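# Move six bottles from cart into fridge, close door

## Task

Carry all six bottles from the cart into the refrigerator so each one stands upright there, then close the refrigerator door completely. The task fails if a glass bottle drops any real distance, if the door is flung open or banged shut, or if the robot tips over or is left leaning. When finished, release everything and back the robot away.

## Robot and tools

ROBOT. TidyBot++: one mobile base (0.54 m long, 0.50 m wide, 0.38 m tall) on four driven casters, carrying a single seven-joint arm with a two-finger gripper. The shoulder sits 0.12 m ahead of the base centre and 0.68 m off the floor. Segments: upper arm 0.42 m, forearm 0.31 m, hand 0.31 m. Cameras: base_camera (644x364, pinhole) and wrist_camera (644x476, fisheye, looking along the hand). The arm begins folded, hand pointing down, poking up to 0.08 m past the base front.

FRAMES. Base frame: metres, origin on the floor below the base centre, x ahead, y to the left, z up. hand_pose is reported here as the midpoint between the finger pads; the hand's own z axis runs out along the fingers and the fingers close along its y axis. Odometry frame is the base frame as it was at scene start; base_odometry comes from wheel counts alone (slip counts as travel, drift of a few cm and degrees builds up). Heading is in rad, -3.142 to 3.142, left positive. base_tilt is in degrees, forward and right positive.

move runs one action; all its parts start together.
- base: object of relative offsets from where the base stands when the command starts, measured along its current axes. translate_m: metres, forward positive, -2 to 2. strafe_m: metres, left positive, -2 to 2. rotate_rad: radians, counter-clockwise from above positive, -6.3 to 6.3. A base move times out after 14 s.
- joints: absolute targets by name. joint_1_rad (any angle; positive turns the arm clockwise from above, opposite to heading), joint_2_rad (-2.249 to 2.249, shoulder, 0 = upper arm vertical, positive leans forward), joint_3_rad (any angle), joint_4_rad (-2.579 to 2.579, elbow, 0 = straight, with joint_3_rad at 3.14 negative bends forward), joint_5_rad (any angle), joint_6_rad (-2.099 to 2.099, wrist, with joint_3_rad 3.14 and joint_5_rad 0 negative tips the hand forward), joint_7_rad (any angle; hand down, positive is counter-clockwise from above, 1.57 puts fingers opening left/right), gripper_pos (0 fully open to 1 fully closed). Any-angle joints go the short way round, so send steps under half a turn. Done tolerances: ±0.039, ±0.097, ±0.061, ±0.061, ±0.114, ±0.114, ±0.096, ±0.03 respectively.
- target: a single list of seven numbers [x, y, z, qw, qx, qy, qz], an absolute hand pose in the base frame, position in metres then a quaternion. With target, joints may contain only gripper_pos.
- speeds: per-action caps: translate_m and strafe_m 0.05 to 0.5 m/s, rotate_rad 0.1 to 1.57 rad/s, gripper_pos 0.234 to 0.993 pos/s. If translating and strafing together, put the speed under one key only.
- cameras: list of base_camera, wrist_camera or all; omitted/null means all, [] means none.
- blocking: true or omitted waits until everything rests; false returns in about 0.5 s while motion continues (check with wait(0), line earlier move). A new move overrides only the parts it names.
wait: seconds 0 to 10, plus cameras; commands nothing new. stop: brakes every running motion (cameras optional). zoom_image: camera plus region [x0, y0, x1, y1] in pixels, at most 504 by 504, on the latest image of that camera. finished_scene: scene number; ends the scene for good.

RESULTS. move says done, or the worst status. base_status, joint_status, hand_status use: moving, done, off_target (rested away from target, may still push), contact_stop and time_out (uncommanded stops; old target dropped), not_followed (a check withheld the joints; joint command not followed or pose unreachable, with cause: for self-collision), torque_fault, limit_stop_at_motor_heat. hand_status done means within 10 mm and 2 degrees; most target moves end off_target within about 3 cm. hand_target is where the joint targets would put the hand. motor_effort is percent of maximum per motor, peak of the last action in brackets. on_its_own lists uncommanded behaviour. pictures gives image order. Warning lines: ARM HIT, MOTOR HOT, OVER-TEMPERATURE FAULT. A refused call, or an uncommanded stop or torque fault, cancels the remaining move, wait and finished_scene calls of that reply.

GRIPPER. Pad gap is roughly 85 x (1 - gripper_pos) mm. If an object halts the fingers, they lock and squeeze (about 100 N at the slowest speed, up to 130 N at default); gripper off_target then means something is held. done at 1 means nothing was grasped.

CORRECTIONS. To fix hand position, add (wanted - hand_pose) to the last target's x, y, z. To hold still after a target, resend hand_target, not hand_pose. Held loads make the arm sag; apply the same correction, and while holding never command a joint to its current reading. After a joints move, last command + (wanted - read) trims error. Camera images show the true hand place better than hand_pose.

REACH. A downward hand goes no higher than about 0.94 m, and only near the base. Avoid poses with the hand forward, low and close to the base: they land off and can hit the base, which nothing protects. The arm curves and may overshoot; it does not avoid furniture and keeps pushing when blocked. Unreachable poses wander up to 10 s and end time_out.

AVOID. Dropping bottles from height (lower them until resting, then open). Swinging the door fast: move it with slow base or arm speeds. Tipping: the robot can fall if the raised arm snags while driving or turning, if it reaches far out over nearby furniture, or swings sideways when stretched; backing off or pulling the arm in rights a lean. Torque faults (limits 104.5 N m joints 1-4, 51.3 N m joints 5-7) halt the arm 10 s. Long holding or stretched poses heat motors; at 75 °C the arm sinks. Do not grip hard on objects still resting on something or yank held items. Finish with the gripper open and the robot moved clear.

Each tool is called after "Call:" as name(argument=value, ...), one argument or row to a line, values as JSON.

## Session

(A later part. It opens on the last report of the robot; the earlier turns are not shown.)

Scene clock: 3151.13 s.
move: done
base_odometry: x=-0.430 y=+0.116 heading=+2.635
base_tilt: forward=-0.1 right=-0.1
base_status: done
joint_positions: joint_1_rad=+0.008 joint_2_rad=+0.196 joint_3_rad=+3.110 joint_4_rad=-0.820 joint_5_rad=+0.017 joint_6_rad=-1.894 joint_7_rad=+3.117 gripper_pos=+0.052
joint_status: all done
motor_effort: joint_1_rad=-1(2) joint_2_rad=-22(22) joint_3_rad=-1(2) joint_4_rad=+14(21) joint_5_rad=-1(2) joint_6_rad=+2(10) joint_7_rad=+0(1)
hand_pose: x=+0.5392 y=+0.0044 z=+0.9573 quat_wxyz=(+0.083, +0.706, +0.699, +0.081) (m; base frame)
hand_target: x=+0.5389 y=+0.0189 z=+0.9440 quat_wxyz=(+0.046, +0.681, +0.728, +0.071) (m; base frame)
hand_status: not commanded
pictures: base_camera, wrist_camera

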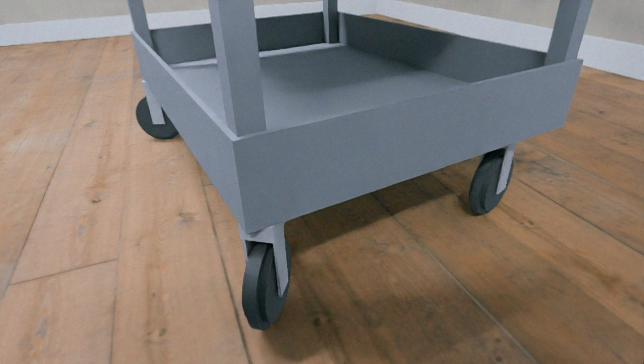

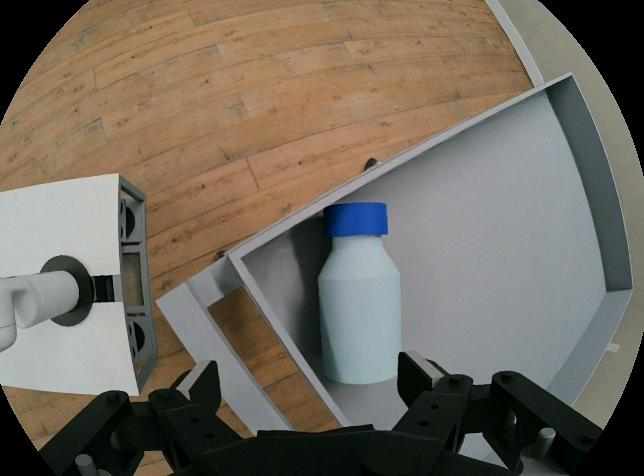

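Call:
move(
  base={"translate_m": 0.06, "strafe_m": 0.023},
  joints={"joint_2_rad": 0.26, "joint_4_rad": -0.925, "joint_6_rad": -1.93, "gripper_pos": 0.12},
  speeds={"translate_m": 0.1},
  cameras=["wrist_camera"],
)

Call:
zoom_image(
  camera="wrist_camera",
  region=[170, 190, 470, 470],
)

Scene clock: 3216.67 s.
move: done
base_odometry: x=-0.493 y=+0.125 heading=+2.635
base_tilt: forward=-0.1 right=-0.1
base_status: done
joint_positions: joint_1_rad=+0.008 joint_2_rad=+0.231 joint_3_rad=+3.110 joint_4_rad=-0.902 joint_5_rad=+0.017 joint_6_rad=-1.897 joint_7_rad=+3.118 gripper_pos=+0.120
joint_status: all done
motor_effort: joint_1_rad=+0(1) joint_2_rad=-23(26) joint_3_rad=-1(1) joint_4_rad=+14(16) joint_5_rad=-1(1) joint_6_rad=+1(5) joint_7_rad=+0(0)
hand_pose: x=+0.5343 y=+0.0042 z=+0.9154 quat_wxyz=(+0.041, +0.708, +0.704, +0.037) (m; base frame)
hand_target: x=+0.5259 y=+0.0188 z=+0.8959 quat_wxyz=(-0.003, +0.684, +0.729, +0.022) (m; base frame)
hand_status: not commanded
pictures: wrist_camera

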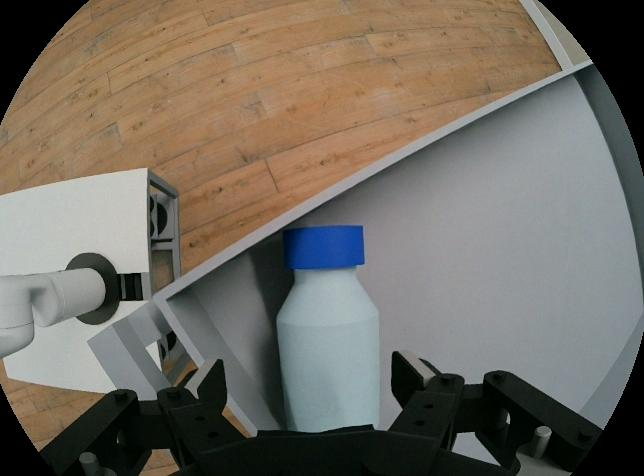

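Scaled by 1.680.

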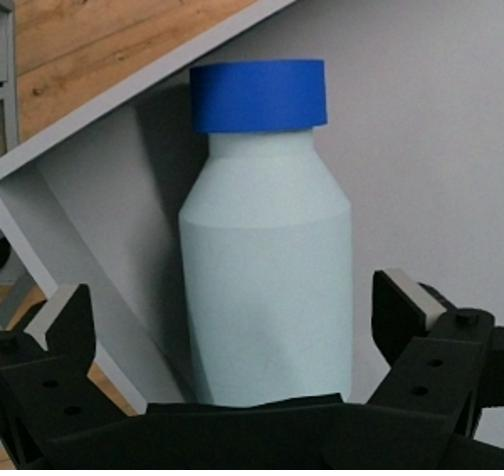

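Call:
move(
  base={"translate_m": 0.02},
  joints={"joint_7_rad": 3.24},
  speeds={"translate_m": 0.1},
  cameras=["wrist_camera"],
)

Call:
zoom_image(
  camera="wrist_camera",
  region=[170, 190, 470, 470],
)

Scene clock: 3286.83 s.
move: done
base_odometry: x=-0.511 y=+0.134 heading=+2.635
base_tilt: forward=-0.1 right=-0.1
base_status: done
joint_positions: joint_1_rad=+0.008 joint_2_rad=+0.241 joint_3_rad=+3.110 joint_4_rad=-0.902 joint_5_rad=+0.017 joint_6_rad=-1.898 joint_7_rad=+3.202 gripper_pos=+0.120
joint_status: all done
motor_effort: joint_1_rad=+0(2) joint_2_rad=-24(27) joint_3_rad=-1(2) joint_4_rad=+14(15) joint_5_rad=-1(2) joint_6_rad=+1(2) joint_7_rad=+0(0)
hand_pose: x=+0.5365 y=+0.0042 z=+0.9114 quat_wxyz=(+0.039, +0.679, +0.733, +0.032) (m; base frame)
hand_target: x=+0.5259 y=+0.0188 z=+0.8959 quat_wxyz=(-0.002, +0.658, +0.753, +0.022) (m; base frame)
hand_status: not commanded
pictures: wrist_camera

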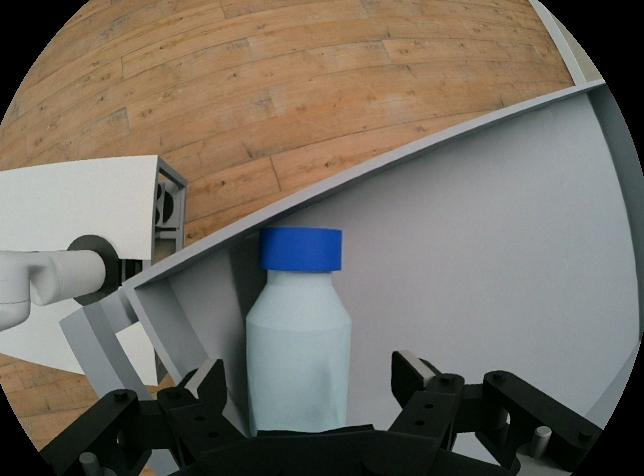

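Scaled by 1.680.

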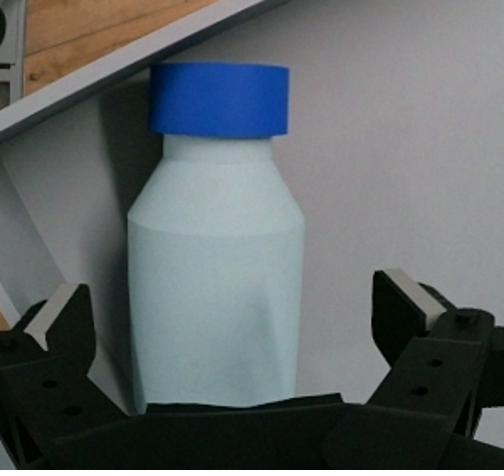

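Call:
move(
  base={"translate_m": -0.003, "strafe_m": -0.004},
  joints={"joint_2_rad": 0.20, "joint_4_rad": -1.025, "joint_6_rad": -1.78},
  speeds={"translate_m": 0.1},
  cameras=["wrist_camera"],
)

Call:
zoom_image(
  camera="wrist_camera",
  region=[170, 190, 470, 470],
)

Scene clock: 3308.93 s.
move: done
base_odometry: x=-0.507 y=+0.136 heading=+2.635
base_tilt: forward=-0.1 right=-0.1
base_status: done
joint_positions: joint_1_rad=+0.008 joint_2_rad=+0.232 joint_3_rad=+3.110 joint_4_rad=-0.998 joint_5_rad=+0.016 joint_6_rad=-1.816 joint_7_rad=+3.202 gripper_pos=+0.120
joint_status: all done
motor_effort: joint_1_rad=-1(4) joint_2_rad=-24(26) joint_3_rad=-1(2) joint_4_rad=+15(15) joint_5_rad=-1(3) joint_6_rad=+2(2) joint_7_rad=+0(0)
hand_pose: x=+0.5414 y=+0.0048 z=+0.8867 quat_wxyz=(+0.037, +0.678, +0.733, +0.030) (m; base frame)
hand_target: x=+0.5399 y=+0.0201 z=+0.8927 quat_wxyz=(+0.038, +0.657, +0.750, +0.059) (m; base frame)
hand_status: not commanded
pictures: wrist_camera

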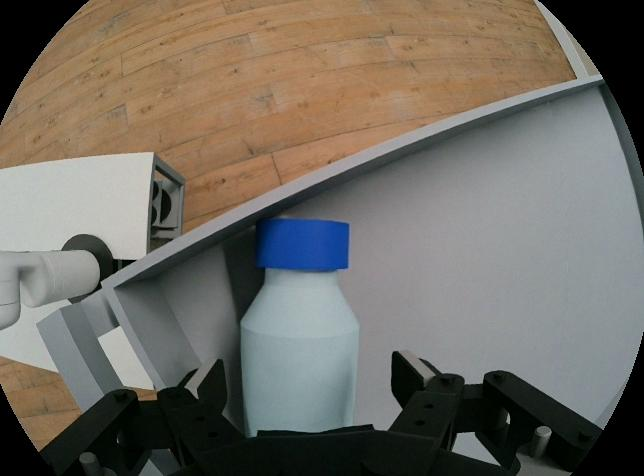

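Scaled by 1.680.

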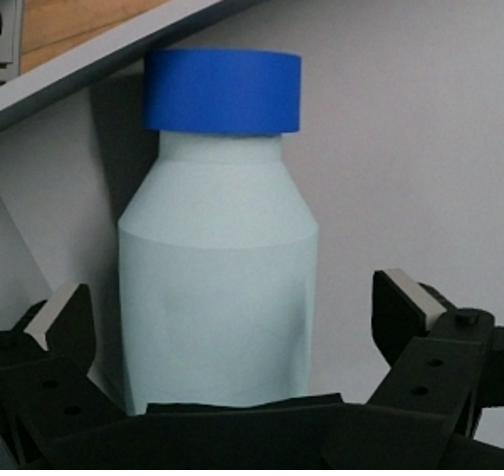

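Call:
move(
  base={"translate_m": -0.003},
  joints={"joint_2_rad": 0.18, "joint_4_rad": -1.10, "joint_6_rad": -1.72},
  speeds={"translate_m": 0.1},
  cameras=["wrist_camera"],
)

Call:
zoom_image(
  camera="wrist_camera",
  region=[170, 190, 470, 470],
)

Scene clock: 3341.50 s.
move: done
base_odometry: x=-0.504 y=+0.135 heading=+2.635
base_tilt: forward=-0.1 right=-0.1
base_status: done
joint_positions: joint_1_rad=+0.008 joint_2_rad=+0.214 joint_3_rad=+3.110 joint_4_rad=-1.072 joint_5_rad=+0.016 joint_6_rad=-1.764 joint_7_rad=+3.202 gripper_pos=+0.120
joint_status: all done
motor_effort: joint_1_rad=-1(1) joint_2_rad=-23(27) joint_3_rad=-1(1) joint_4_rad=+15(16) joint_5_rad=-1(1) joint_6_rad=+0(3) joint_7_rad=+0(0)
hand_pose: x=+0.5381 y=+0.0049 z=+0.8713 quat_wxyz=(+0.036, +0.678, +0.734, +0.028) (m; base frame)
hand_target: x=+0.5386 y=+0.0204 z=+0.8780 quat_wxyz=(+0.040, +0.658, +0.750, +0.061) (m; base frame)
hand_status: not commanded
pictures: wrist_camera

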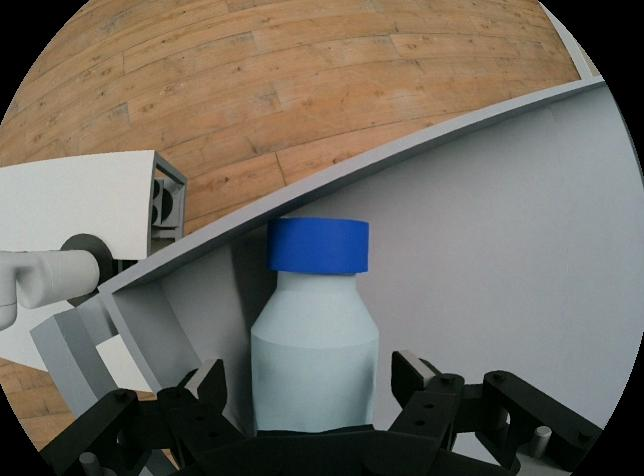

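Scaled by 1.680.

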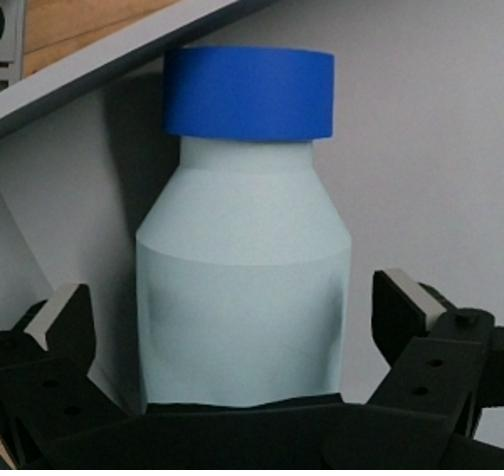

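Call:
move(
  base={"translate_m": 0.005},
  joints={"joint_2_rad": 0.17, "joint_4_rad": -1.163, "joint_6_rad": -1.667},
  speeds={"translate_m": 0.1},
  cameras=["wrist_camera"],
)

Call:
zoom_image(
  camera="wrist_camera",
  region=[170, 190, 470, 470],
)

Scene clock: 3362.80 s.
move: done
base_odometry: x=-0.508 y=+0.137 heading=+2.635
base_tilt: forward=-0.1 right=-0.1
base_status: done
joint_positions: joint_1_rad=+0.008 joint_2_rad=+0.206 joint_3_rad=+3.110 joint_4_rad=-1.137 joint_5_rad=+0.016 joint_6_rad=-1.710 joint_7_rad=+3.202 gripper_pos=+0.120
joint_status: all done
motor_effort: joint_1_rad=+0(1) joint_2_rad=-23(25) joint_3_rad=-1(1) joint_4_rad=+15(16) joint_5_rad=-1(2) joint_6_rad=+0(3) joint_7_rad=+0(0)
hand_pose: x=+0.5384 y=+0.0051 z=+0.8546 quat_wxyz=(+0.035, +0.677, +0.734, +0.027) (m; base frame)
hand_target: x=+0.5388 y=+0.0207 z=+0.8627 quat_wxyz=(+0.040, +0.658, +0.749, +0.061) (m; base frame)
hand_status: not commanded
pictures: wrist_camera

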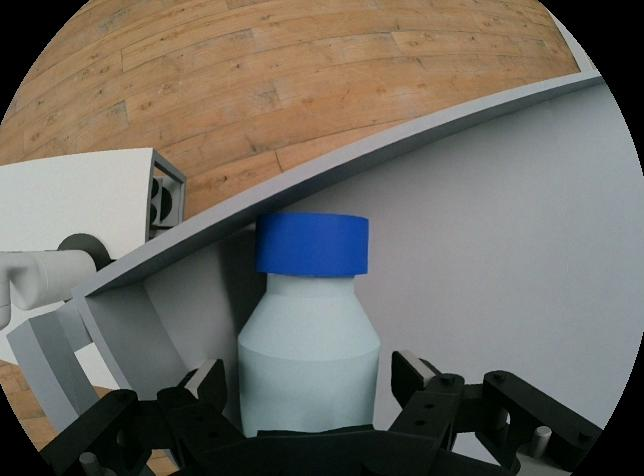

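Scaled by 1.680.

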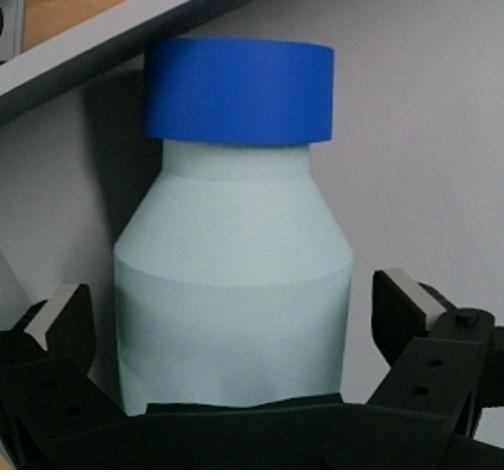

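Call:
move(
  joints={"gripper_pos": 0.33},
  speeds={"gripper_pos": 0.234},
  cameras=["wrist_camera"],
)

Call:
zoom_image(
  camera="wrist_camera",
  region=[170, 190, 470, 470],
)

Scene clock: 3384.20 s.
move: done
base_odometry: x=-0.508 y=+0.137 heading=+2.635
base_tilt: forward=-0.1 right=-0.1
base_status: not commanded
joint_positions: joint_1_rad=+0.008 joint_2_rad=+0.198 joint_3_rad=+3.110 joint_4_rad=-1.137 joint_5_rad=+0.016 joint_6_rad=-1.708 joint_7_rad=+3.202 gripper_pos=+0.329
joint_status: all done
motor_effort: joint_1_rad=+0(1) joint_2_rad=-21(23) joint_3_rad=-1(1) joint_4_rad=+14(15) joint_5_rad=-1(2) joint_6_rad=+2(2) joint_7_rad=+0(0)
hand_pose: x=+0.5375 y=+0.0051 z=+0.8583 quat_wxyz=(+0.039, +0.677, +0.734, +0.031) (m; base frame)
hand_target: x=+0.5388 y=+0.0207 z=+0.8627 quat_wxyz=(+0.040, +0.658, +0.749, +0.061) (m; base frame)
hand_status: not commanded
pictures: wrist_camera

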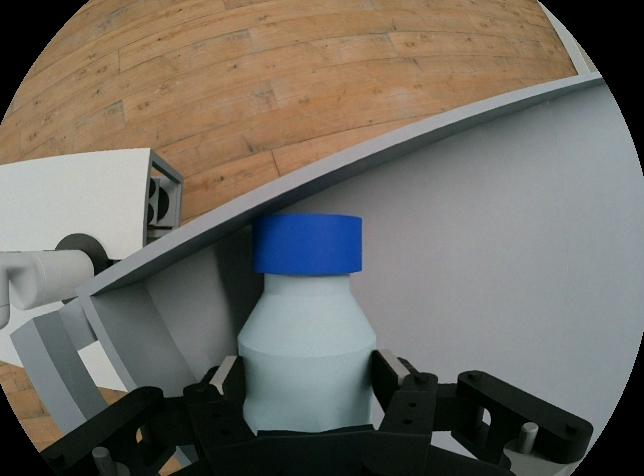

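Scaled by 1.680.

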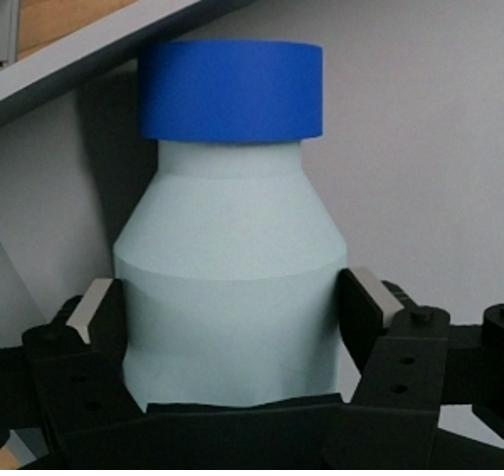

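Call:
move(
  cameras=["all"],
)

Scene clock: 3419.53 s.
base_odometry: x=-0.508 y=+0.137 heading=+2.635
base_tilt: forward=-0.1 right=-0.1
base_status: not commanded
joint_positions: joint_1_rad=+0.008 joint_2_rad=+0.197 joint_3_rad=+3.110 joint_4_rad=-1.137 joint_5_rad=+0.016 joint_6_rad=-1.708 joint_7_rad=+3.202 gripper_pos=+0.329
joint_status: all done
motor_effort: joint_1_rad=-1(1) joint_2_rad=-22(23) joint_3_rad=-1(1) joint_4_rad=+14(15) joint_5_rad=-1(2) joint_6_rad=+2(2) joint_7_rad=+0(0)
hand_pose: x=+0.5375 y=+0.0051 z=+0.8583 quat_wxyz=(+0.039, +0.677, +0.734, +0.031) (m; base frame)
hand_target: x=+0.5388 y=+0.0207 z=+0.8627 quat_wxyz=(+0.040, +0.658, +0.749, +0.061) (m; base frame)
hand_status: not commanded
pictures: base_camera, wrist_camera

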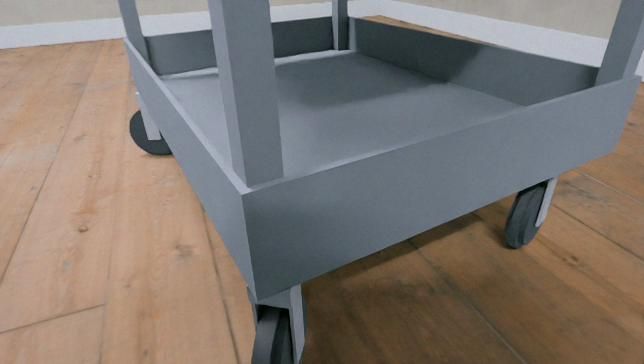

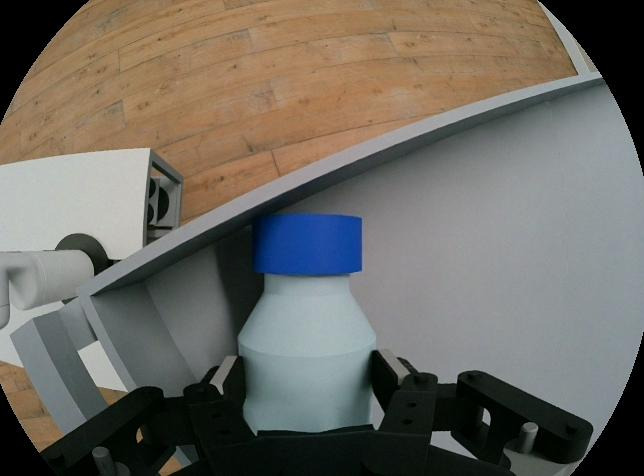

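Call:
move(
  joints={"gripper_pos": 0.345},
  speeds={"gripper_pos": 0.234},
  cameras=["wrist_camera"],
)

Call:
move(
  joints={"joint_2_rad": 0.235, "joint_4_rad": -1.04, "joint_6_rad": -1.724},
  cameras=["wrist_camera"],
)

Scene clock: 3431.50 s.
move: done
base_odometry: x=-0.508 y=+0.137 heading=+2.635
base_tilt: forward=-0.1 right=-0.1
base_status: not commanded
joint_positions: joint_1_rad=+0.008 joint_2_rad=+0.197 joint_3_rad=+3.110 joint_4_rad=-1.137 joint_5_rad=+0.016 joint_6_rad=-1.708 joint_7_rad=+3.202 gripper_pos=+0.338
joint_status: all done
motor_effort: joint_1_rad=-1(1) joint_2_rad=-21(22) joint_3_rad=+0(1) joint_4_rad=+14(14) joint_5_rad=-1(1) joint_6_rad=+0(2) joint_7_rad=+0(0)
hand_pose: x=+0.5374 y=+0.0051 z=+0.8584 quat_wxyz=(+0.039, +0.677, +0.734, +0.031) (m; base frame)
hand_target: x=+0.5388 y=+0.0207 z=+0.8627 quat_wxyz=(+0.040, +0.658, +0.749, +0.061) (m; base frame)
hand_status: not commanded
pictures: wrist_camera

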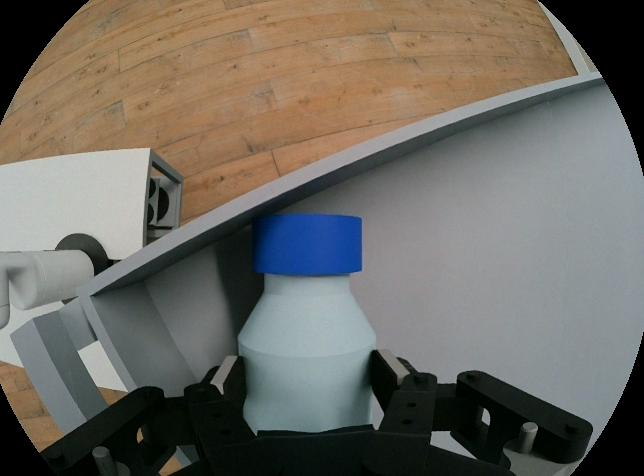

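Scene clock: 3432.50 s.
move: done
base_odometry: x=-0.508 y=+0.137 heading=+2.635
base_tilt: forward=-0.1 right=-0.1
base_status: not commanded
joint_positions: joint_1_rad=+0.008 joint_2_rad=+0.205 joint_3_rad=+3.110 joint_4_rad=-1.056 joint_5_rad=+0.016 joint_6_rad=-1.707 joint_7_rad=+3.202 gripper_pos=+0.343
joint_status: all done
motor_effort: joint_1_rad=+0(1) joint_2_rad=-23(24) joint_3_rad=+0(1) joint_4_rad=+15(16) joint_5_rad=-1(2) joint_6_rad=+2(2) joint_7_rad=+0(0)
hand_pose: x=+0.5573 y=+0.0053 z=+0.8831 quat_wxyz=(+0.066, +0.676, +0.732, +0.057) (m; base frame)
hand_target: x=+0.5611 y=+0.0206 z=+0.8749 quat_wxyz=(+0.040, +0.658, +0.750, +0.062) (m; base frame)
hand_status: not commanded
pictures: wrist_camera

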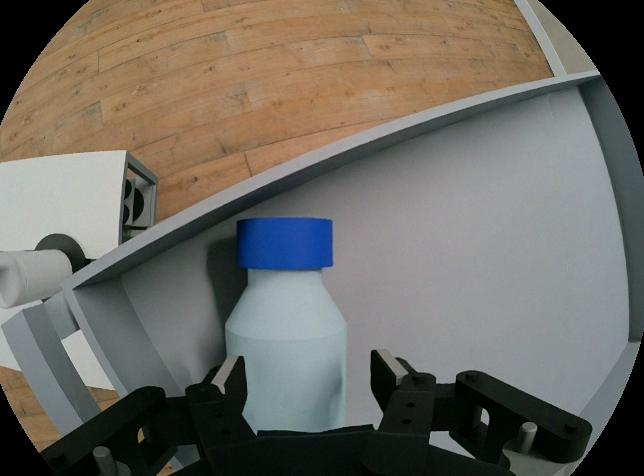

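Call:
move(
  joints={"gripper_pos": 0.2},
  speeds={"gripper_pos": 0.234},
  cameras=[],
)

Call:
move(
  joints={"joint_2_rad": 0.17, "joint_4_rad": -1.163, "joint_6_rad": -1.667},
  cameras=["wrist_camera"],
)

Scene clock: 3468.77 s.
move: done
base_odometry: x=-0.508 y=+0.137 heading=+2.635
base_tilt: forward=-0.1 right=-0.1
base_status: not commanded
joint_positions: joint_1_rad=+0.008 joint_2_rad=+0.205 joint_3_rad=+3.110 joint_4_rad=-1.056 joint_5_rad=+0.016 joint_6_rad=-1.707 joint_7_rad=+3.202 gripper_pos=+0.199
joint_status: all done
motor_effort: joint_1_rad=+0(1) joint_2_rad=-23(24) joint_3_rad=-1(1) joint_4_rad=+15(15) joint_5_rad=-1(1) joint_6_rad=+1(2) joint_7_rad=+0(0)
hand_pose: x=+0.5573 y=+0.0053 z=+0.8831 quat_wxyz=(+0.066, +0.676, +0.732, +0.057) (m; base frame)
hand_target: x=+0.5611 y=+0.0206 z=+0.8749 quat_wxyz=(+0.040, +0.658, +0.750, +0.062) (m; base frame)
hand_status: not commanded
pictures: none
No camera images: "cameras" was empty.

Scene clock: 3469.77 s.
move: done
base_odometry: x=-0.508 y=+0.137 heading=+2.635
base_tilt: forward=-0.1 right=-0.1
base_status: not commanded
joint_positions: joint_1_rad=+0.008 joint_2_rad=+0.202 joint_3_rad=+3.110 joint_4_rad=-1.138 joint_5_rad=+0.016 joint_6_rad=-1.702 joint_7_rad=+3.202 gripper_pos=+0.199
joint_status: all done
motor_effort: joint_1_rad=-1(1) joint_2_rad=-23(24) joint_3_rad=-1(1) joint_4_rad=+15(16) joint_5_rad=-1(1) joint_6_rad=+1(3) joint_7_rad=+0(0)
hand_pose: x=+0.5400 y=+0.0051 z=+0.8563 quat_wxyz=(+0.039, +0.677, +0.734, +0.031) (m; base frame)
hand_target: x=+0.5388 y=+0.0207 z=+0.8627 quat_wxyz=(+0.040, +0.658, +0.749, +0.061) (m; base frame)
hand_status: not commanded
pictures: wrist_camera

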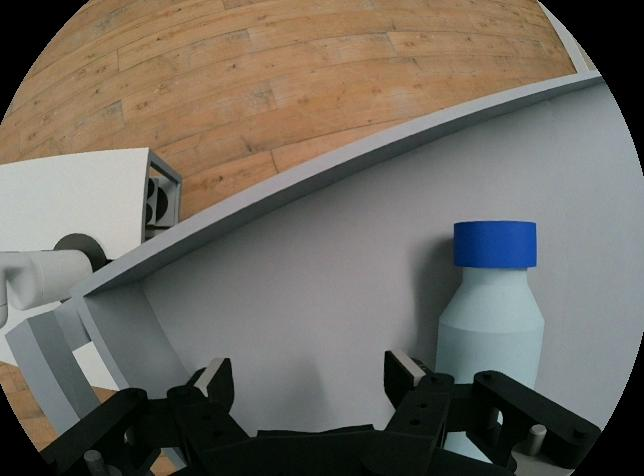

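Call:
wait(
  seconds=0,
  cameras=["wrist_camera"],
)

Scene clock: 3490.90 s.
base_odometry: x=-0.508 y=+0.137 heading=+2.635
base_tilt: forward=-0.1 right=-0.1
base_status: not commanded
joint_positions: joint_1_rad=+0.008 joint_2_rad=+0.202 joint_3_rad=+3.110 joint_4_rad=-1.138 joint_5_rad=+0.016 joint_6_rad=-1.702 joint_7_rad=+3.202 gripper_pos=+0.199
joint_status: all done
motor_effort: joint_1_rad=+0(1) joint_2_rad=-23(24) joint_3_rad=-1(1) joint_4_rad=+15(16) joint_5_rad=-1(1) joint_6_rad=+1(3) joint_7_rad=-1(0)
hand_pose: x=+0.5400 y=+0.0051 z=+0.8563 quat_wxyz=(+0.039, +0.677, +0.734, +0.031) (m; base frame)
hand_target: x=+0.5388 y=+0.0207 z=+0.8627 quat_wxyz=(+0.040, +0.658, +0.749, +0.061) (m; base frame)
hand_status: not commanded
pictures: wrist_camera

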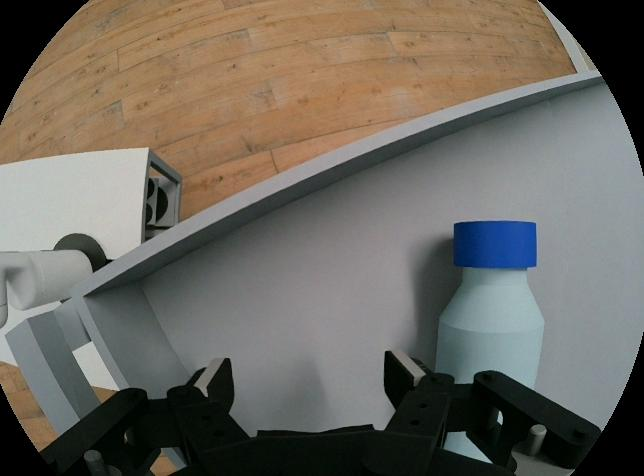

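Call:
zoom_image(
  camera="wrist_camera",
  region=[360, 190, 640, 470],
)

Scaled by 1.800.

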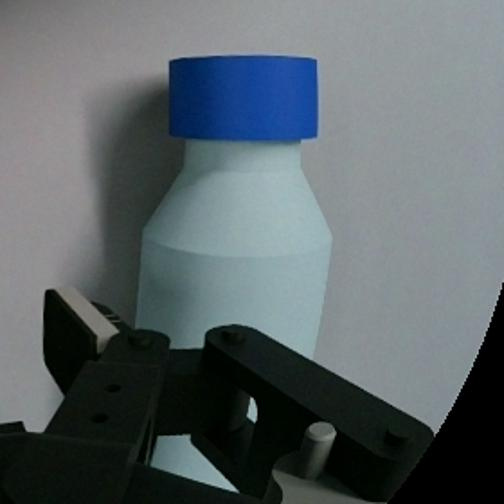

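Call:
move(
  joints={"joint_2_rad": 0.27, "joint_4_rad": -0.87, "joint_6_rad": -1.86},
  cameras=["wrist_camera"],
)

Call:
move(
  base={"translate_m": 0.06},
  speeds={"translate_m": 0.15},
  cameras=["base_camera", "wrist_camera"],
)

Scene clock: 3622.47 s.
move: done
base_odometry: x=-0.508 y=+0.137 heading=+2.635
base_tilt: forward=-0.1 right=-0.1
base_status: not commanded
joint_positions: joint_1_rad=+0.008 joint_2_rad=+0.226 joint_3_rad=+3.110 joint_4_rad=-0.888 joint_5_rad=+0.016 joint_6_rad=-1.817 joint_7_rad=+3.202 gripper_pos=+0.199
joint_status: all done
motor_effort: joint_1_rad=-1(1) joint_2_rad=-23(25) joint_3_rad=+0(1) joint_4_rad=+15(17) joint_5_rad=-1(1) joint_6_rad=+2(3) joint_7_rad=+0(0)
hand_pose: x=+0.5602 y=+0.0050 z=+0.9261 quat_wxyz=(+0.079, +0.676, +0.730, +0.070) (m; base frame)
hand_target: x=+0.5600 y=+0.0196 z=+0.9108 quat_wxyz=(+0.039, +0.656, +0.751, +0.062) (m; base frame)
hand_status: not commanded
pictures: wrist_camera

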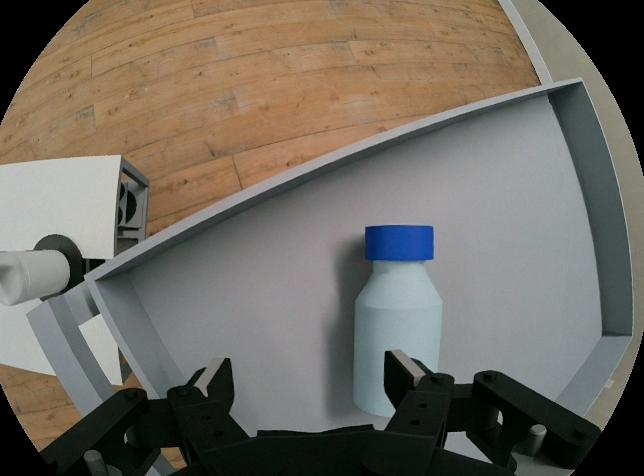

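Scene clock: 3623.50 s.
move: done
base_odometry: x=-0.561 y=+0.167 heading=+2.635
base_tilt: forward=-0.1 right=-0.1
base_status: done
joint_positions: joint_1_rad=+0.008 joint_2_rad=+0.243 joint_3_rad=+3.110 joint_4_rad=-0.888 joint_5_rad=+0.016 joint_6_rad=-1.822 joint_7_rad=+3.202 gripper_pos=+0.199
joint_status: not commanded
motor_effort: joint_1_rad=-1(1) joint_2_rad=-24(27) joint_3_rad=-1(1) joint_4_rad=+14(15) joint_5_rad=-1(2) joint_6_rad=+2(3) joint_7_rad=+0(1)
hand_pose: x=+0.5628 y=+0.0049 z=+0.9184 quat_wxyz=(+0.071, +0.676, +0.731, +0.063) (m; base frame)
hand_target: x=+0.5600 y=+0.0196 z=+0.9108 quat_wxyz=(+0.039, +0.656, +0.751, +0.062) (m; base frame)
hand_status: not commanded
pictures: base_camera, wrist_camera

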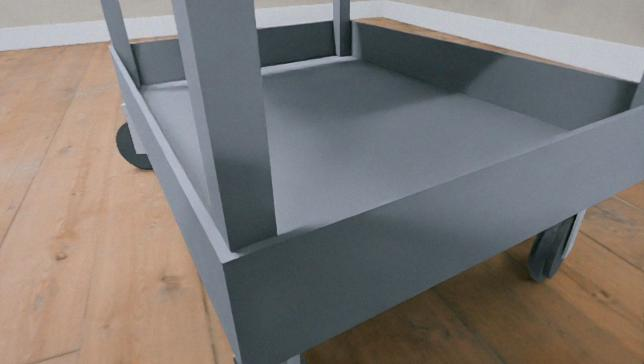

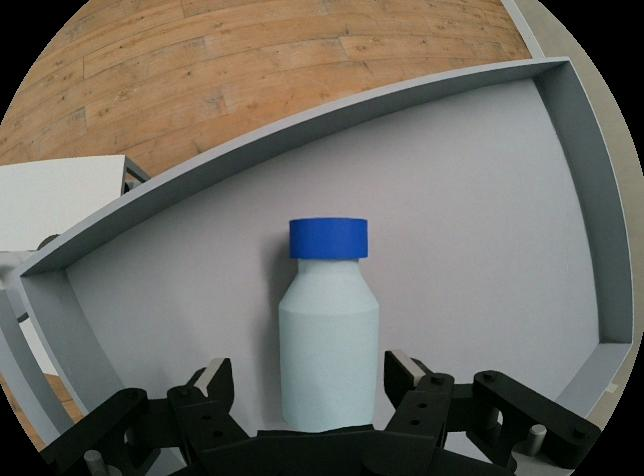

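Call:
move(
  base={"strafe_m": 0.012},
  joints={"joint_2_rad": 0.405, "joint_4_rad": -0.722, "joint_6_rad": -1.97},
  cameras=["wrist_camera"],
)

Scene clock: 3706.90 s.
move: done
base_odometry: x=-0.567 y=+0.156 heading=+2.635
base_tilt: forward=-0.1 right=-0.1
base_status: done
joint_positions: joint_1_rad=+0.005 joint_2_rad=+0.368 joint_3_rad=+3.110 joint_4_rad=-0.742 joint_5_rad=+0.016 joint_6_rad=-1.926 joint_7_rad=+3.202 gripper_pos=+0.199
joint_status: all done
motor_effort: joint_1_rad=+0(2) joint_2_rad=-28(30) joint_3_rad=-1(2) joint_4_rad=+14(15) joint_5_rad=-1(2) joint_6_rad=+1(3) joint_7_rad=+0(1)
hand_pose: x=+0.5843 y=+0.0060 z=+0.9049 quat_wxyz=(+0.039, +0.678, +0.733, +0.036) (m; base frame)
hand_target: x=+0.5818 y=+0.0185 z=+0.8930 quat_wxyz=(+0.003, +0.658, +0.753, +0.030) (m; base frame)
hand_status: not commanded
pictures: wrist_camera

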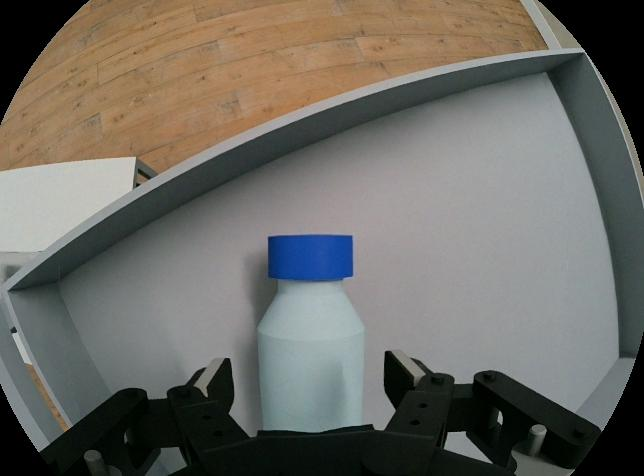

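Call:
move(
  joints={"joint_2_rad": 0.325, "joint_4_rad": -0.875, "joint_6_rad": -1.808},
  cameras=[],
)

Call:
move(
  joints={"joint_2_rad": 0.307, "joint_4_rad": -0.982, "joint_6_rad": -1.718},
  cameras=["wrist_camera"],
)

Scene clock: 3732.77 s.
move: done
base_odometry: x=-0.567 y=+0.156 heading=+2.635
base_tilt: forward=-0.1 right=-0.1
base_status: not commanded
joint_positions: joint_1_rad=+0.005 joint_2_rad=+0.364 joint_3_rad=+3.110 joint_4_rad=-0.849 joint_5_rad=+0.016 joint_6_rad=-1.849 joint_7_rad=+3.202 gripper_pos=+0.199
joint_status: all done
motor_effort: joint_1_rad=+0(1) joint_2_rad=-27(29) joint_3_rad=-1(1) joint_4_rad=+14(16) joint_5_rad=-1(1) joint_6_rad=+0(2) joint_7_rad=-1(1)
hand_pose: x=+0.5878 y=+0.0064 z=+0.8752 quat_wxyz=(+0.030, +0.678, +0.734, +0.027) (m; base frame)
hand_target: x=+0.5870 y=+0.0201 z=+0.8864 quat_wxyz=(+0.036, +0.657, +0.750, +0.060) (m; base frame)
hand_status: not commanded
pictures: none
No camera images: "cameras" was empty.

Scene clock: 3733.70 s.
move: done
base_odometry: x=-0.567 y=+0.156 heading=+2.635
base_tilt: forward=-0.1 right=-0.1
base_status: not commanded
joint_positions: joint_1_rad=+0.005 joint_2_rad=+0.348 joint_3_rad=+3.110 joint_4_rad=-0.951 joint_5_rad=+0.016 joint_6_rad=-1.761 joint_7_rad=+3.202 gripper_pos=+0.199
joint_status: all done
motor_effort: joint_1_rad=+0(1) joint_2_rad=-28(29) joint_3_rad=-1(1) joint_4_rad=+15(16) joint_5_rad=-1(1) joint_6_rad=+1(2) joint_7_rad=+0(0)
hand_pose: x=+0.5902 y=+0.0068 z=+0.8518 quat_wxyz=(+0.031, +0.677, +0.735, +0.027) (m; base frame)
hand_target: x=+0.5891 y=+0.0207 z=+0.8623 quat_wxyz=(+0.036, +0.658, +0.749, +0.060) (m; base frame)
hand_status: not commanded
pictures: wrist_camera

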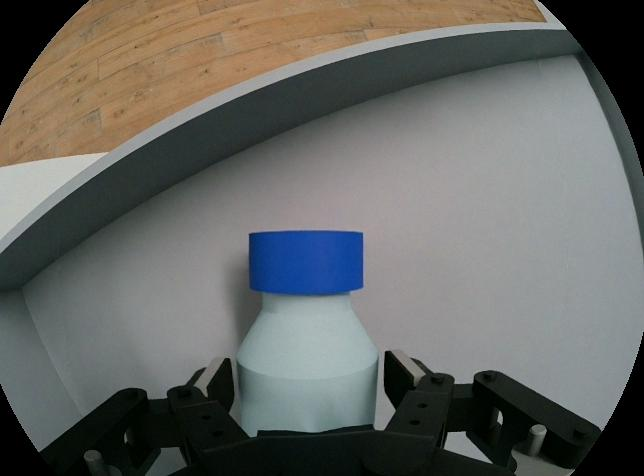

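Call:
move(
  joints={"gripper_pos": 0.345},
  speeds={"gripper_pos": 0.234},
  cameras=["wrist_camera"],
)

Scene clock: 3739.20 s.
move: off_target
base_odometry: x=-0.567 y=+0.156 heading=+2.635
base_tilt: forward=-0.1 right=-0.1
base_status: not commanded
joint_positions: joint_1_rad=+0.005 joint_2_rad=+0.345 joint_3_rad=+3.110 joint_4_rad=-0.951 joint_5_rad=+0.016 joint_6_rad=-1.760 joint_7_rad=+3.202 gripper_pos=+0.313
joint_status: gripper_pos off_target (ended at +0.313, target +0.345)
motor_effort: joint_1_rad=-1(1) joint_2_rad=-27(28) joint_3_rad=-1(1) joint_4_rad=+15(15) joint_5_rad=-1(1) joint_6_rad=+1(2) joint_7_rad=+0(0)
hand_pose: x=+0.5901 y=+0.0068 z=+0.8530 quat_wxyz=(+0.032, +0.677, +0.735, +0.028) (m; base frame)
hand_target: x=+0.5891 y=+0.0207 z=+0.8623 quat_wxyz=(+0.036, +0.658, +0.749, +0.060) (m; base frame)
hand_status: not commanded
pictures: wrist_camera

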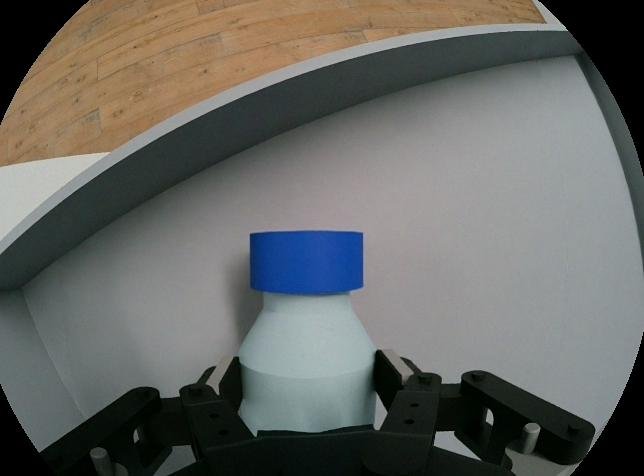

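Call:
move(
  joints={"joint_2_rad": 0.385, "joint_4_rad": -0.825, "joint_6_rad": -1.888},
  cameras=["wrist_camera"],
)

Scene clock: 3754.60 s.
move: done
base_odometry: x=-0.567 y=+0.156 heading=+2.635
base_tilt: forward=-0.1 right=-0.1
base_status: not commanded
joint_positions: joint_1_rad=+0.005 joint_2_rad=+0.349 joint_3_rad=+3.110 joint_4_rad=-0.842 joint_5_rad=+0.016 joint_6_rad=-1.849 joint_7_rad=+3.202 gripper_pos=+0.343
joint_status: all done
motor_effort: joint_1_rad=-1(1) joint_2_rad=-27(30) joint_3_rad=-1(1) joint_4_rad=+14(16) joint_5_rad=-1(2) joint_6_rad=+1(2) joint_7_rad=+0(0)
hand_pose: x=+0.5862 y=+0.0064 z=+0.8841 quat_wxyz=(+0.038, +0.677, +0.734, +0.034) (m; base frame)
hand_target: x=+0.5839 y=+0.0193 z=+0.8722 quat_wxyz=(+0.002, +0.658, +0.752, +0.030) (m; base frame)
hand_status: not commanded
pictures: wrist_camera

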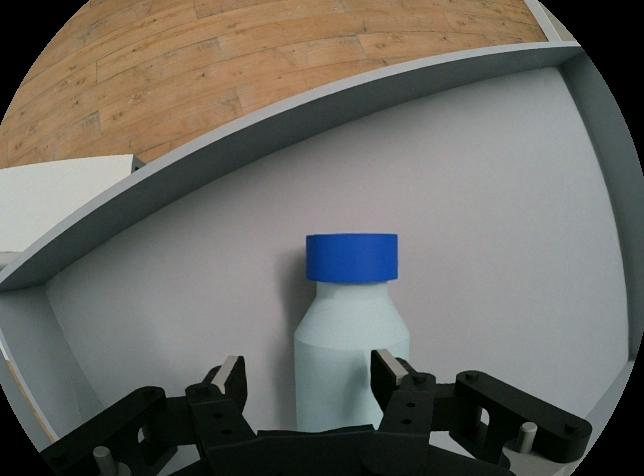

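Call:
move(
  joints={"gripper_pos": 0.2},
  speeds={"gripper_pos": 0.234},
  cameras=["wrist_camera"],
)

Scene clock: 3777.37 s.
move: done
base_odometry: x=-0.567 y=+0.156 heading=+2.635
base_tilt: forward=-0.1 right=-0.1
base_status: not commanded
joint_positions: joint_1_rad=+0.005 joint_2_rad=+0.349 joint_3_rad=+3.110 joint_4_rad=-0.842 joint_5_rad=+0.016 joint_6_rad=-1.849 joint_7_rad=+3.202 gripper_pos=+0.199
joint_status: all done
motor_effort: joint_1_rad=+0(1) joint_2_rad=-27(28) joint_3_rad=-1(1) joint_4_rad=+15(15) joint_5_rad=-1(1) joint_6_rad=+0(2) joint_7_rad=+0(0)
hand_pose: x=+0.5862 y=+0.0064 z=+0.8841 quat_wxyz=(+0.038, +0.677, +0.734, +0.034) (m; base frame)
hand_target: x=+0.5839 y=+0.0193 z=+0.8722 quat_wxyz=(+0.002, +0.658, +0.752, +0.030) (m; base frame)
hand_status: not commanded
pictures: wrist_camera

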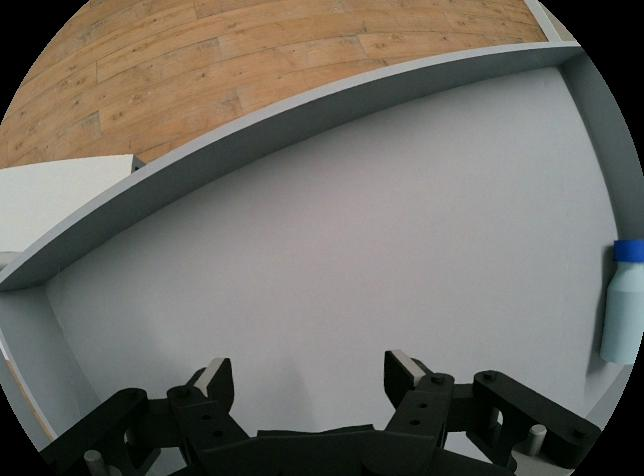

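Call:
zoom_image(
  camera="wrist_camera",
  region=[440, 180, 644, 440],
)

Scaled by 1.938.

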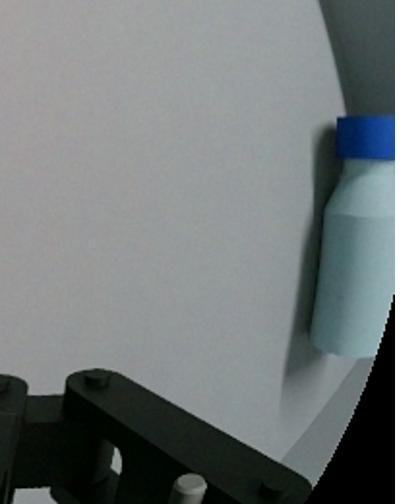

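Call:
move(
  joints={"joint_2_rad": 0.0, "joint_4_rad": -1.2, "joint_6_rad": -0.9},
  cameras=["wrist_camera"],
)

Scene clock: 3878.67 s.
move: done
base_odometry: x=-0.567 y=+0.156 heading=+2.635
base_tilt: forward=-0.1 right=-0.1
base_status: not commanded
joint_positions: joint_1_rad=+0.005 joint_2_rad=+0.020 joint_3_rad=+3.110 joint_4_rad=-1.167 joint_5_rad=+0.016 joint_6_rad=-0.954 joint_7_rad=+3.202 gripper_pos=+0.199
joint_status: all done
motor_effort: joint_1_rad=+0(1) joint_2_rad=-20(30) joint_3_rad=+0(1) joint_4_rad=+18(18) joint_5_rad=-1(1) joint_6_rad=+8(8) joint_7_rad=+0(1)
hand_pose: x=+0.6803 y=+0.0126 z=+1.0523 quat_wxyz=(+0.350, +0.592, +0.648, +0.328) (m; base frame)
hand_target: x=+0.6799 y=+0.0236 z=+1.0594 quat_wxyz=(+0.354, +0.575, +0.649, +0.350) (m; base frame)
hand_status: not commanded
pictures: wrist_camera

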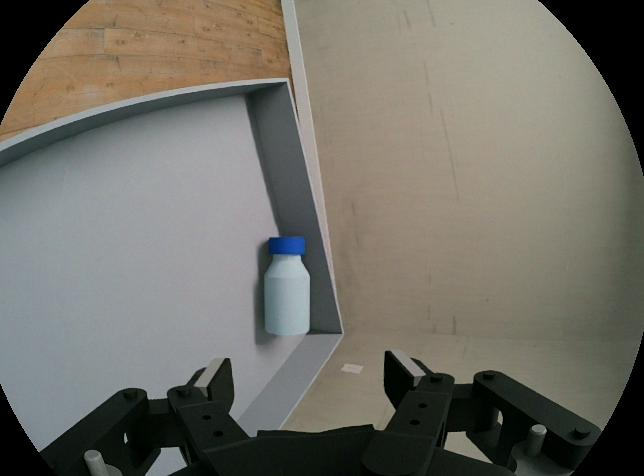

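Call:
move(
  base={"translate_m": -0.10, "strafe_m": 0.25},
  cameras=["base_camera"],
)

Call:
move(
  base={"translate_m": 0.74, "strafe_m": 0.352, "rotate_rad": -1.095},
  joints={"joint_7_rad": 4.27},
  cameras=["base_camera", "wrist_camera"],
)

Scene clock: 4000.87 s.
move: done
base_odometry: x=-0.601 y=-0.111 heading=+2.635
base_tilt: forward=-0.1 right=-0.1
base_status: done
joint_positions: joint_1_rad=+0.003 joint_2_rad=+0.019 joint_3_rad=+3.109 joint_4_rad=-1.167 joint_5_rad=+0.015 joint_6_rad=-0.950 joint_7_rad=+3.202 gripper_pos=+0.199
joint_status: not commanded
motor_effort: joint_1_rad=-1(2) joint_2_rad=-20(22) joint_3_rad=+0(2) joint_4_rad=+18(18) joint_5_rad=-1(2) joint_6_rad=+9(9) joint_7_rad=+0(1)
hand_pose: x=+0.6808 y=+0.0139 z=+1.0532 quat_wxyz=(+0.351, +0.591, +0.647, +0.330) (m; base frame)
hand_target: x=+0.6799 y=+0.0236 z=+1.0594 quat_wxyz=(+0.354, +0.575, +0.649, +0.350) (m; base frame)
hand_status: not commanded
pictures: base_camera

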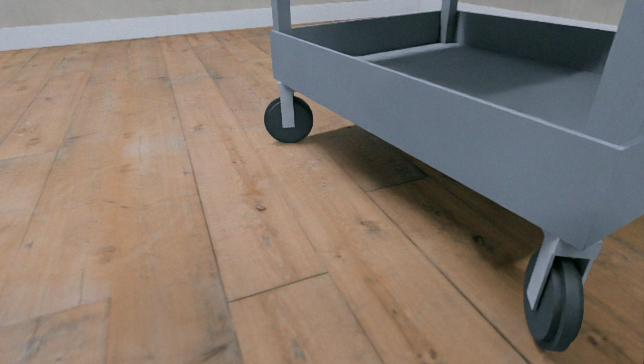

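Scene clock: 4004.17 s.
move: done
base_odometry: x=-1.419 y=-0.059 heading=+1.539
base_tilt: forward=-0.1 right=-0.1
base_status: done
joint_positions: joint_1_rad=+0.002 joint_2_rad=+0.018 joint_3_rad=+3.109 joint_4_rad=-1.168 joint_5_rad=+0.014 joint_6_rad=-0.948 joint_7_rad=+4.220 gripper_pos=+0.199
joint_status: all done
motor_effort: joint_1_rad=-1(3) joint_2_rad=-20(22) joint_3_rad=+0(3) joint_4_rad=+18(19) joint_5_rad=-1(2) joint_6_rad=+8(9) joint_7_rad=+0(1)
hand_pose: x=+0.6805 y=+0.0147 z=+1.0545 quat_wxyz=(+0.468, +0.200, +0.853, +0.118) (m; base frame)
hand_target: x=+0.6799 y=+0.0236 z=+1.0594 quat_wxyz=(+0.480, +0.181, +0.848, +0.130) (m; base frame)
hand_status: not commanded
pictures: base_camera, wrist_camera

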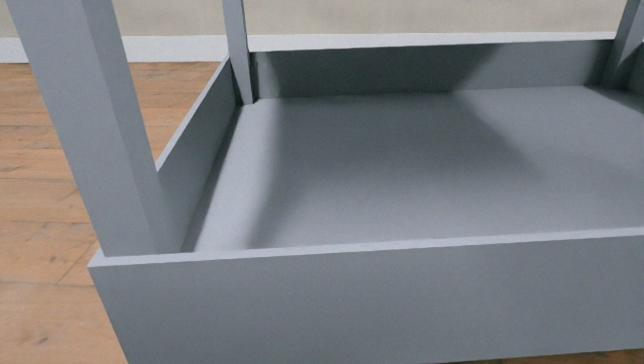

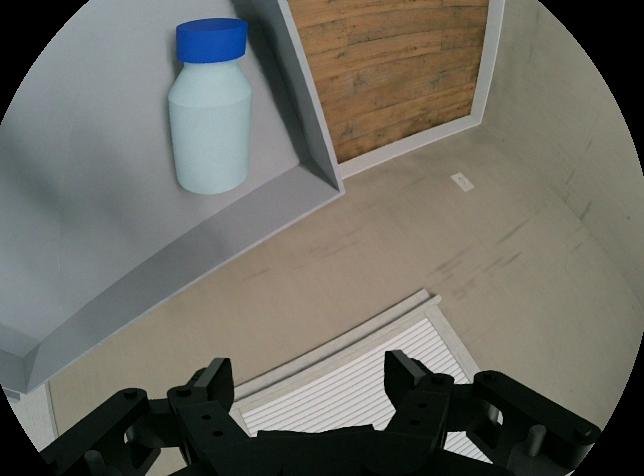

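Call:
move(
  base={"translate_m": 0.06},
  speeds={"translate_m": 0.15},
  joints={"joint_2_rad": 0.49, "joint_4_rad": -0.582, "joint_6_rad": -1.982, "joint_7_rad": 4.32},
  cameras=["base_camera", "wrist_camera"],
)

Scene clock: 4095.97 s.
move: done
base_odometry: x=-1.417 y=+0.001 heading=+1.540
base_tilt: forward=-0.1 right=-0.1
base_status: done
joint_positions: joint_1_rad=+0.002 joint_2_rad=+0.444 joint_3_rad=+3.109 joint_4_rad=-0.603 joint_5_rad=+0.014 joint_6_rad=-1.937 joint_7_rad=+4.268 gripper_pos=+0.199
joint_status: all done
motor_effort: joint_1_rad=-1(1) joint_2_rad=-30(31) joint_3_rad=-1(1) joint_4_rad=+14(19) joint_5_rad=-1(2) joint_6_rad=+1(8) joint_7_rad=+0(1)
hand_pose: x=+0.6204 y=+0.0077 z=+0.9120 quat_wxyz=(+0.077, +0.210, +0.975, +0.019) (m; base frame)
hand_target: x=+0.6196 y=+0.0182 z=+0.8939 quat_wxyz=(+0.039, +0.177, +0.983, +0.030) (m; base frame)
hand_status: not commanded
pictures: base_camera, wrist_camera

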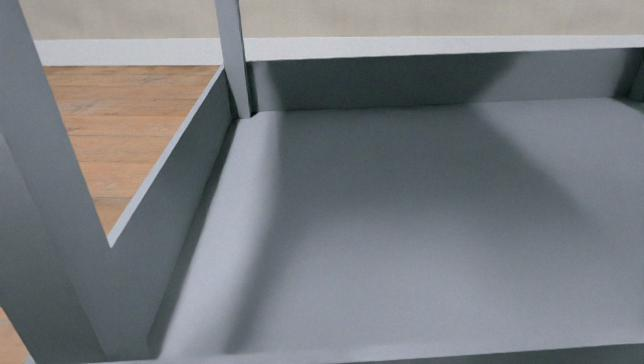

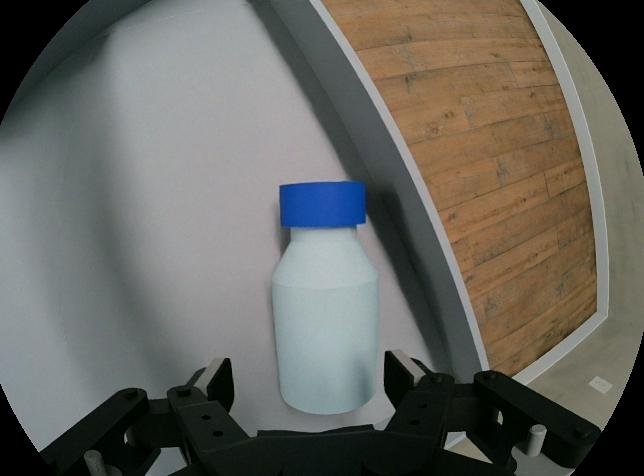

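Call:
move(
  joints={"joint_1_rad": -0.031, "joint_2_rad": 0.46, "joint_4_rad": -0.72, "joint_6_rad": -1.86},
  cameras=["wrist_camera"],
)

Scene clock: 4154.23 s.
move: done
base_odometry: x=-1.417 y=+0.001 heading=+1.540
base_tilt: forward=-0.1 right=-0.1
base_status: not commanded
joint_positions: joint_1_rad=-0.018 joint_2_rad=+0.444 joint_3_rad=+3.109 joint_4_rad=-0.695 joint_5_rad=+0.014 joint_6_rad=-1.897 joint_7_rad=+4.269 gripper_pos=+0.199
joint_status: all done
motor_effort: joint_1_rad=+0(1) joint_2_rad=-30(31) joint_3_rad=-1(1) joint_4_rad=+14(15) joint_5_rad=-1(1) joint_6_rad=+1(2) joint_7_rad=+0(0)
hand_pose: x=+0.6174 y=+0.0183 z=+0.8841 quat_wxyz=(+0.051, +0.199, +0.979, +0.013) (m; base frame)
hand_target: x=+0.6263 y=+0.0378 z=+0.8694 quat_wxyz=(+0.045, +0.161, +0.985, +0.032) (m; base frame)
hand_status: not commanded
pictures: wrist_camera

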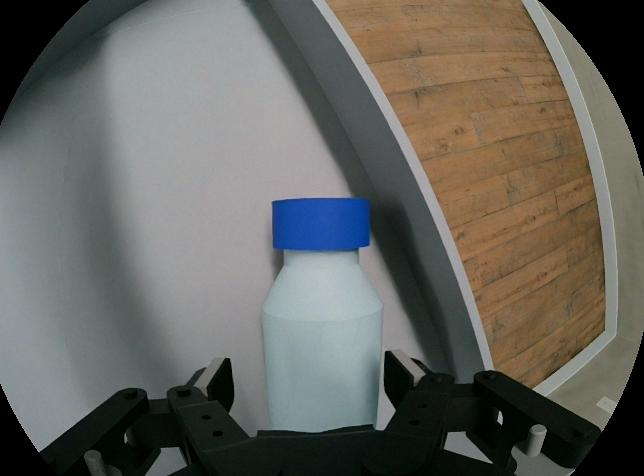

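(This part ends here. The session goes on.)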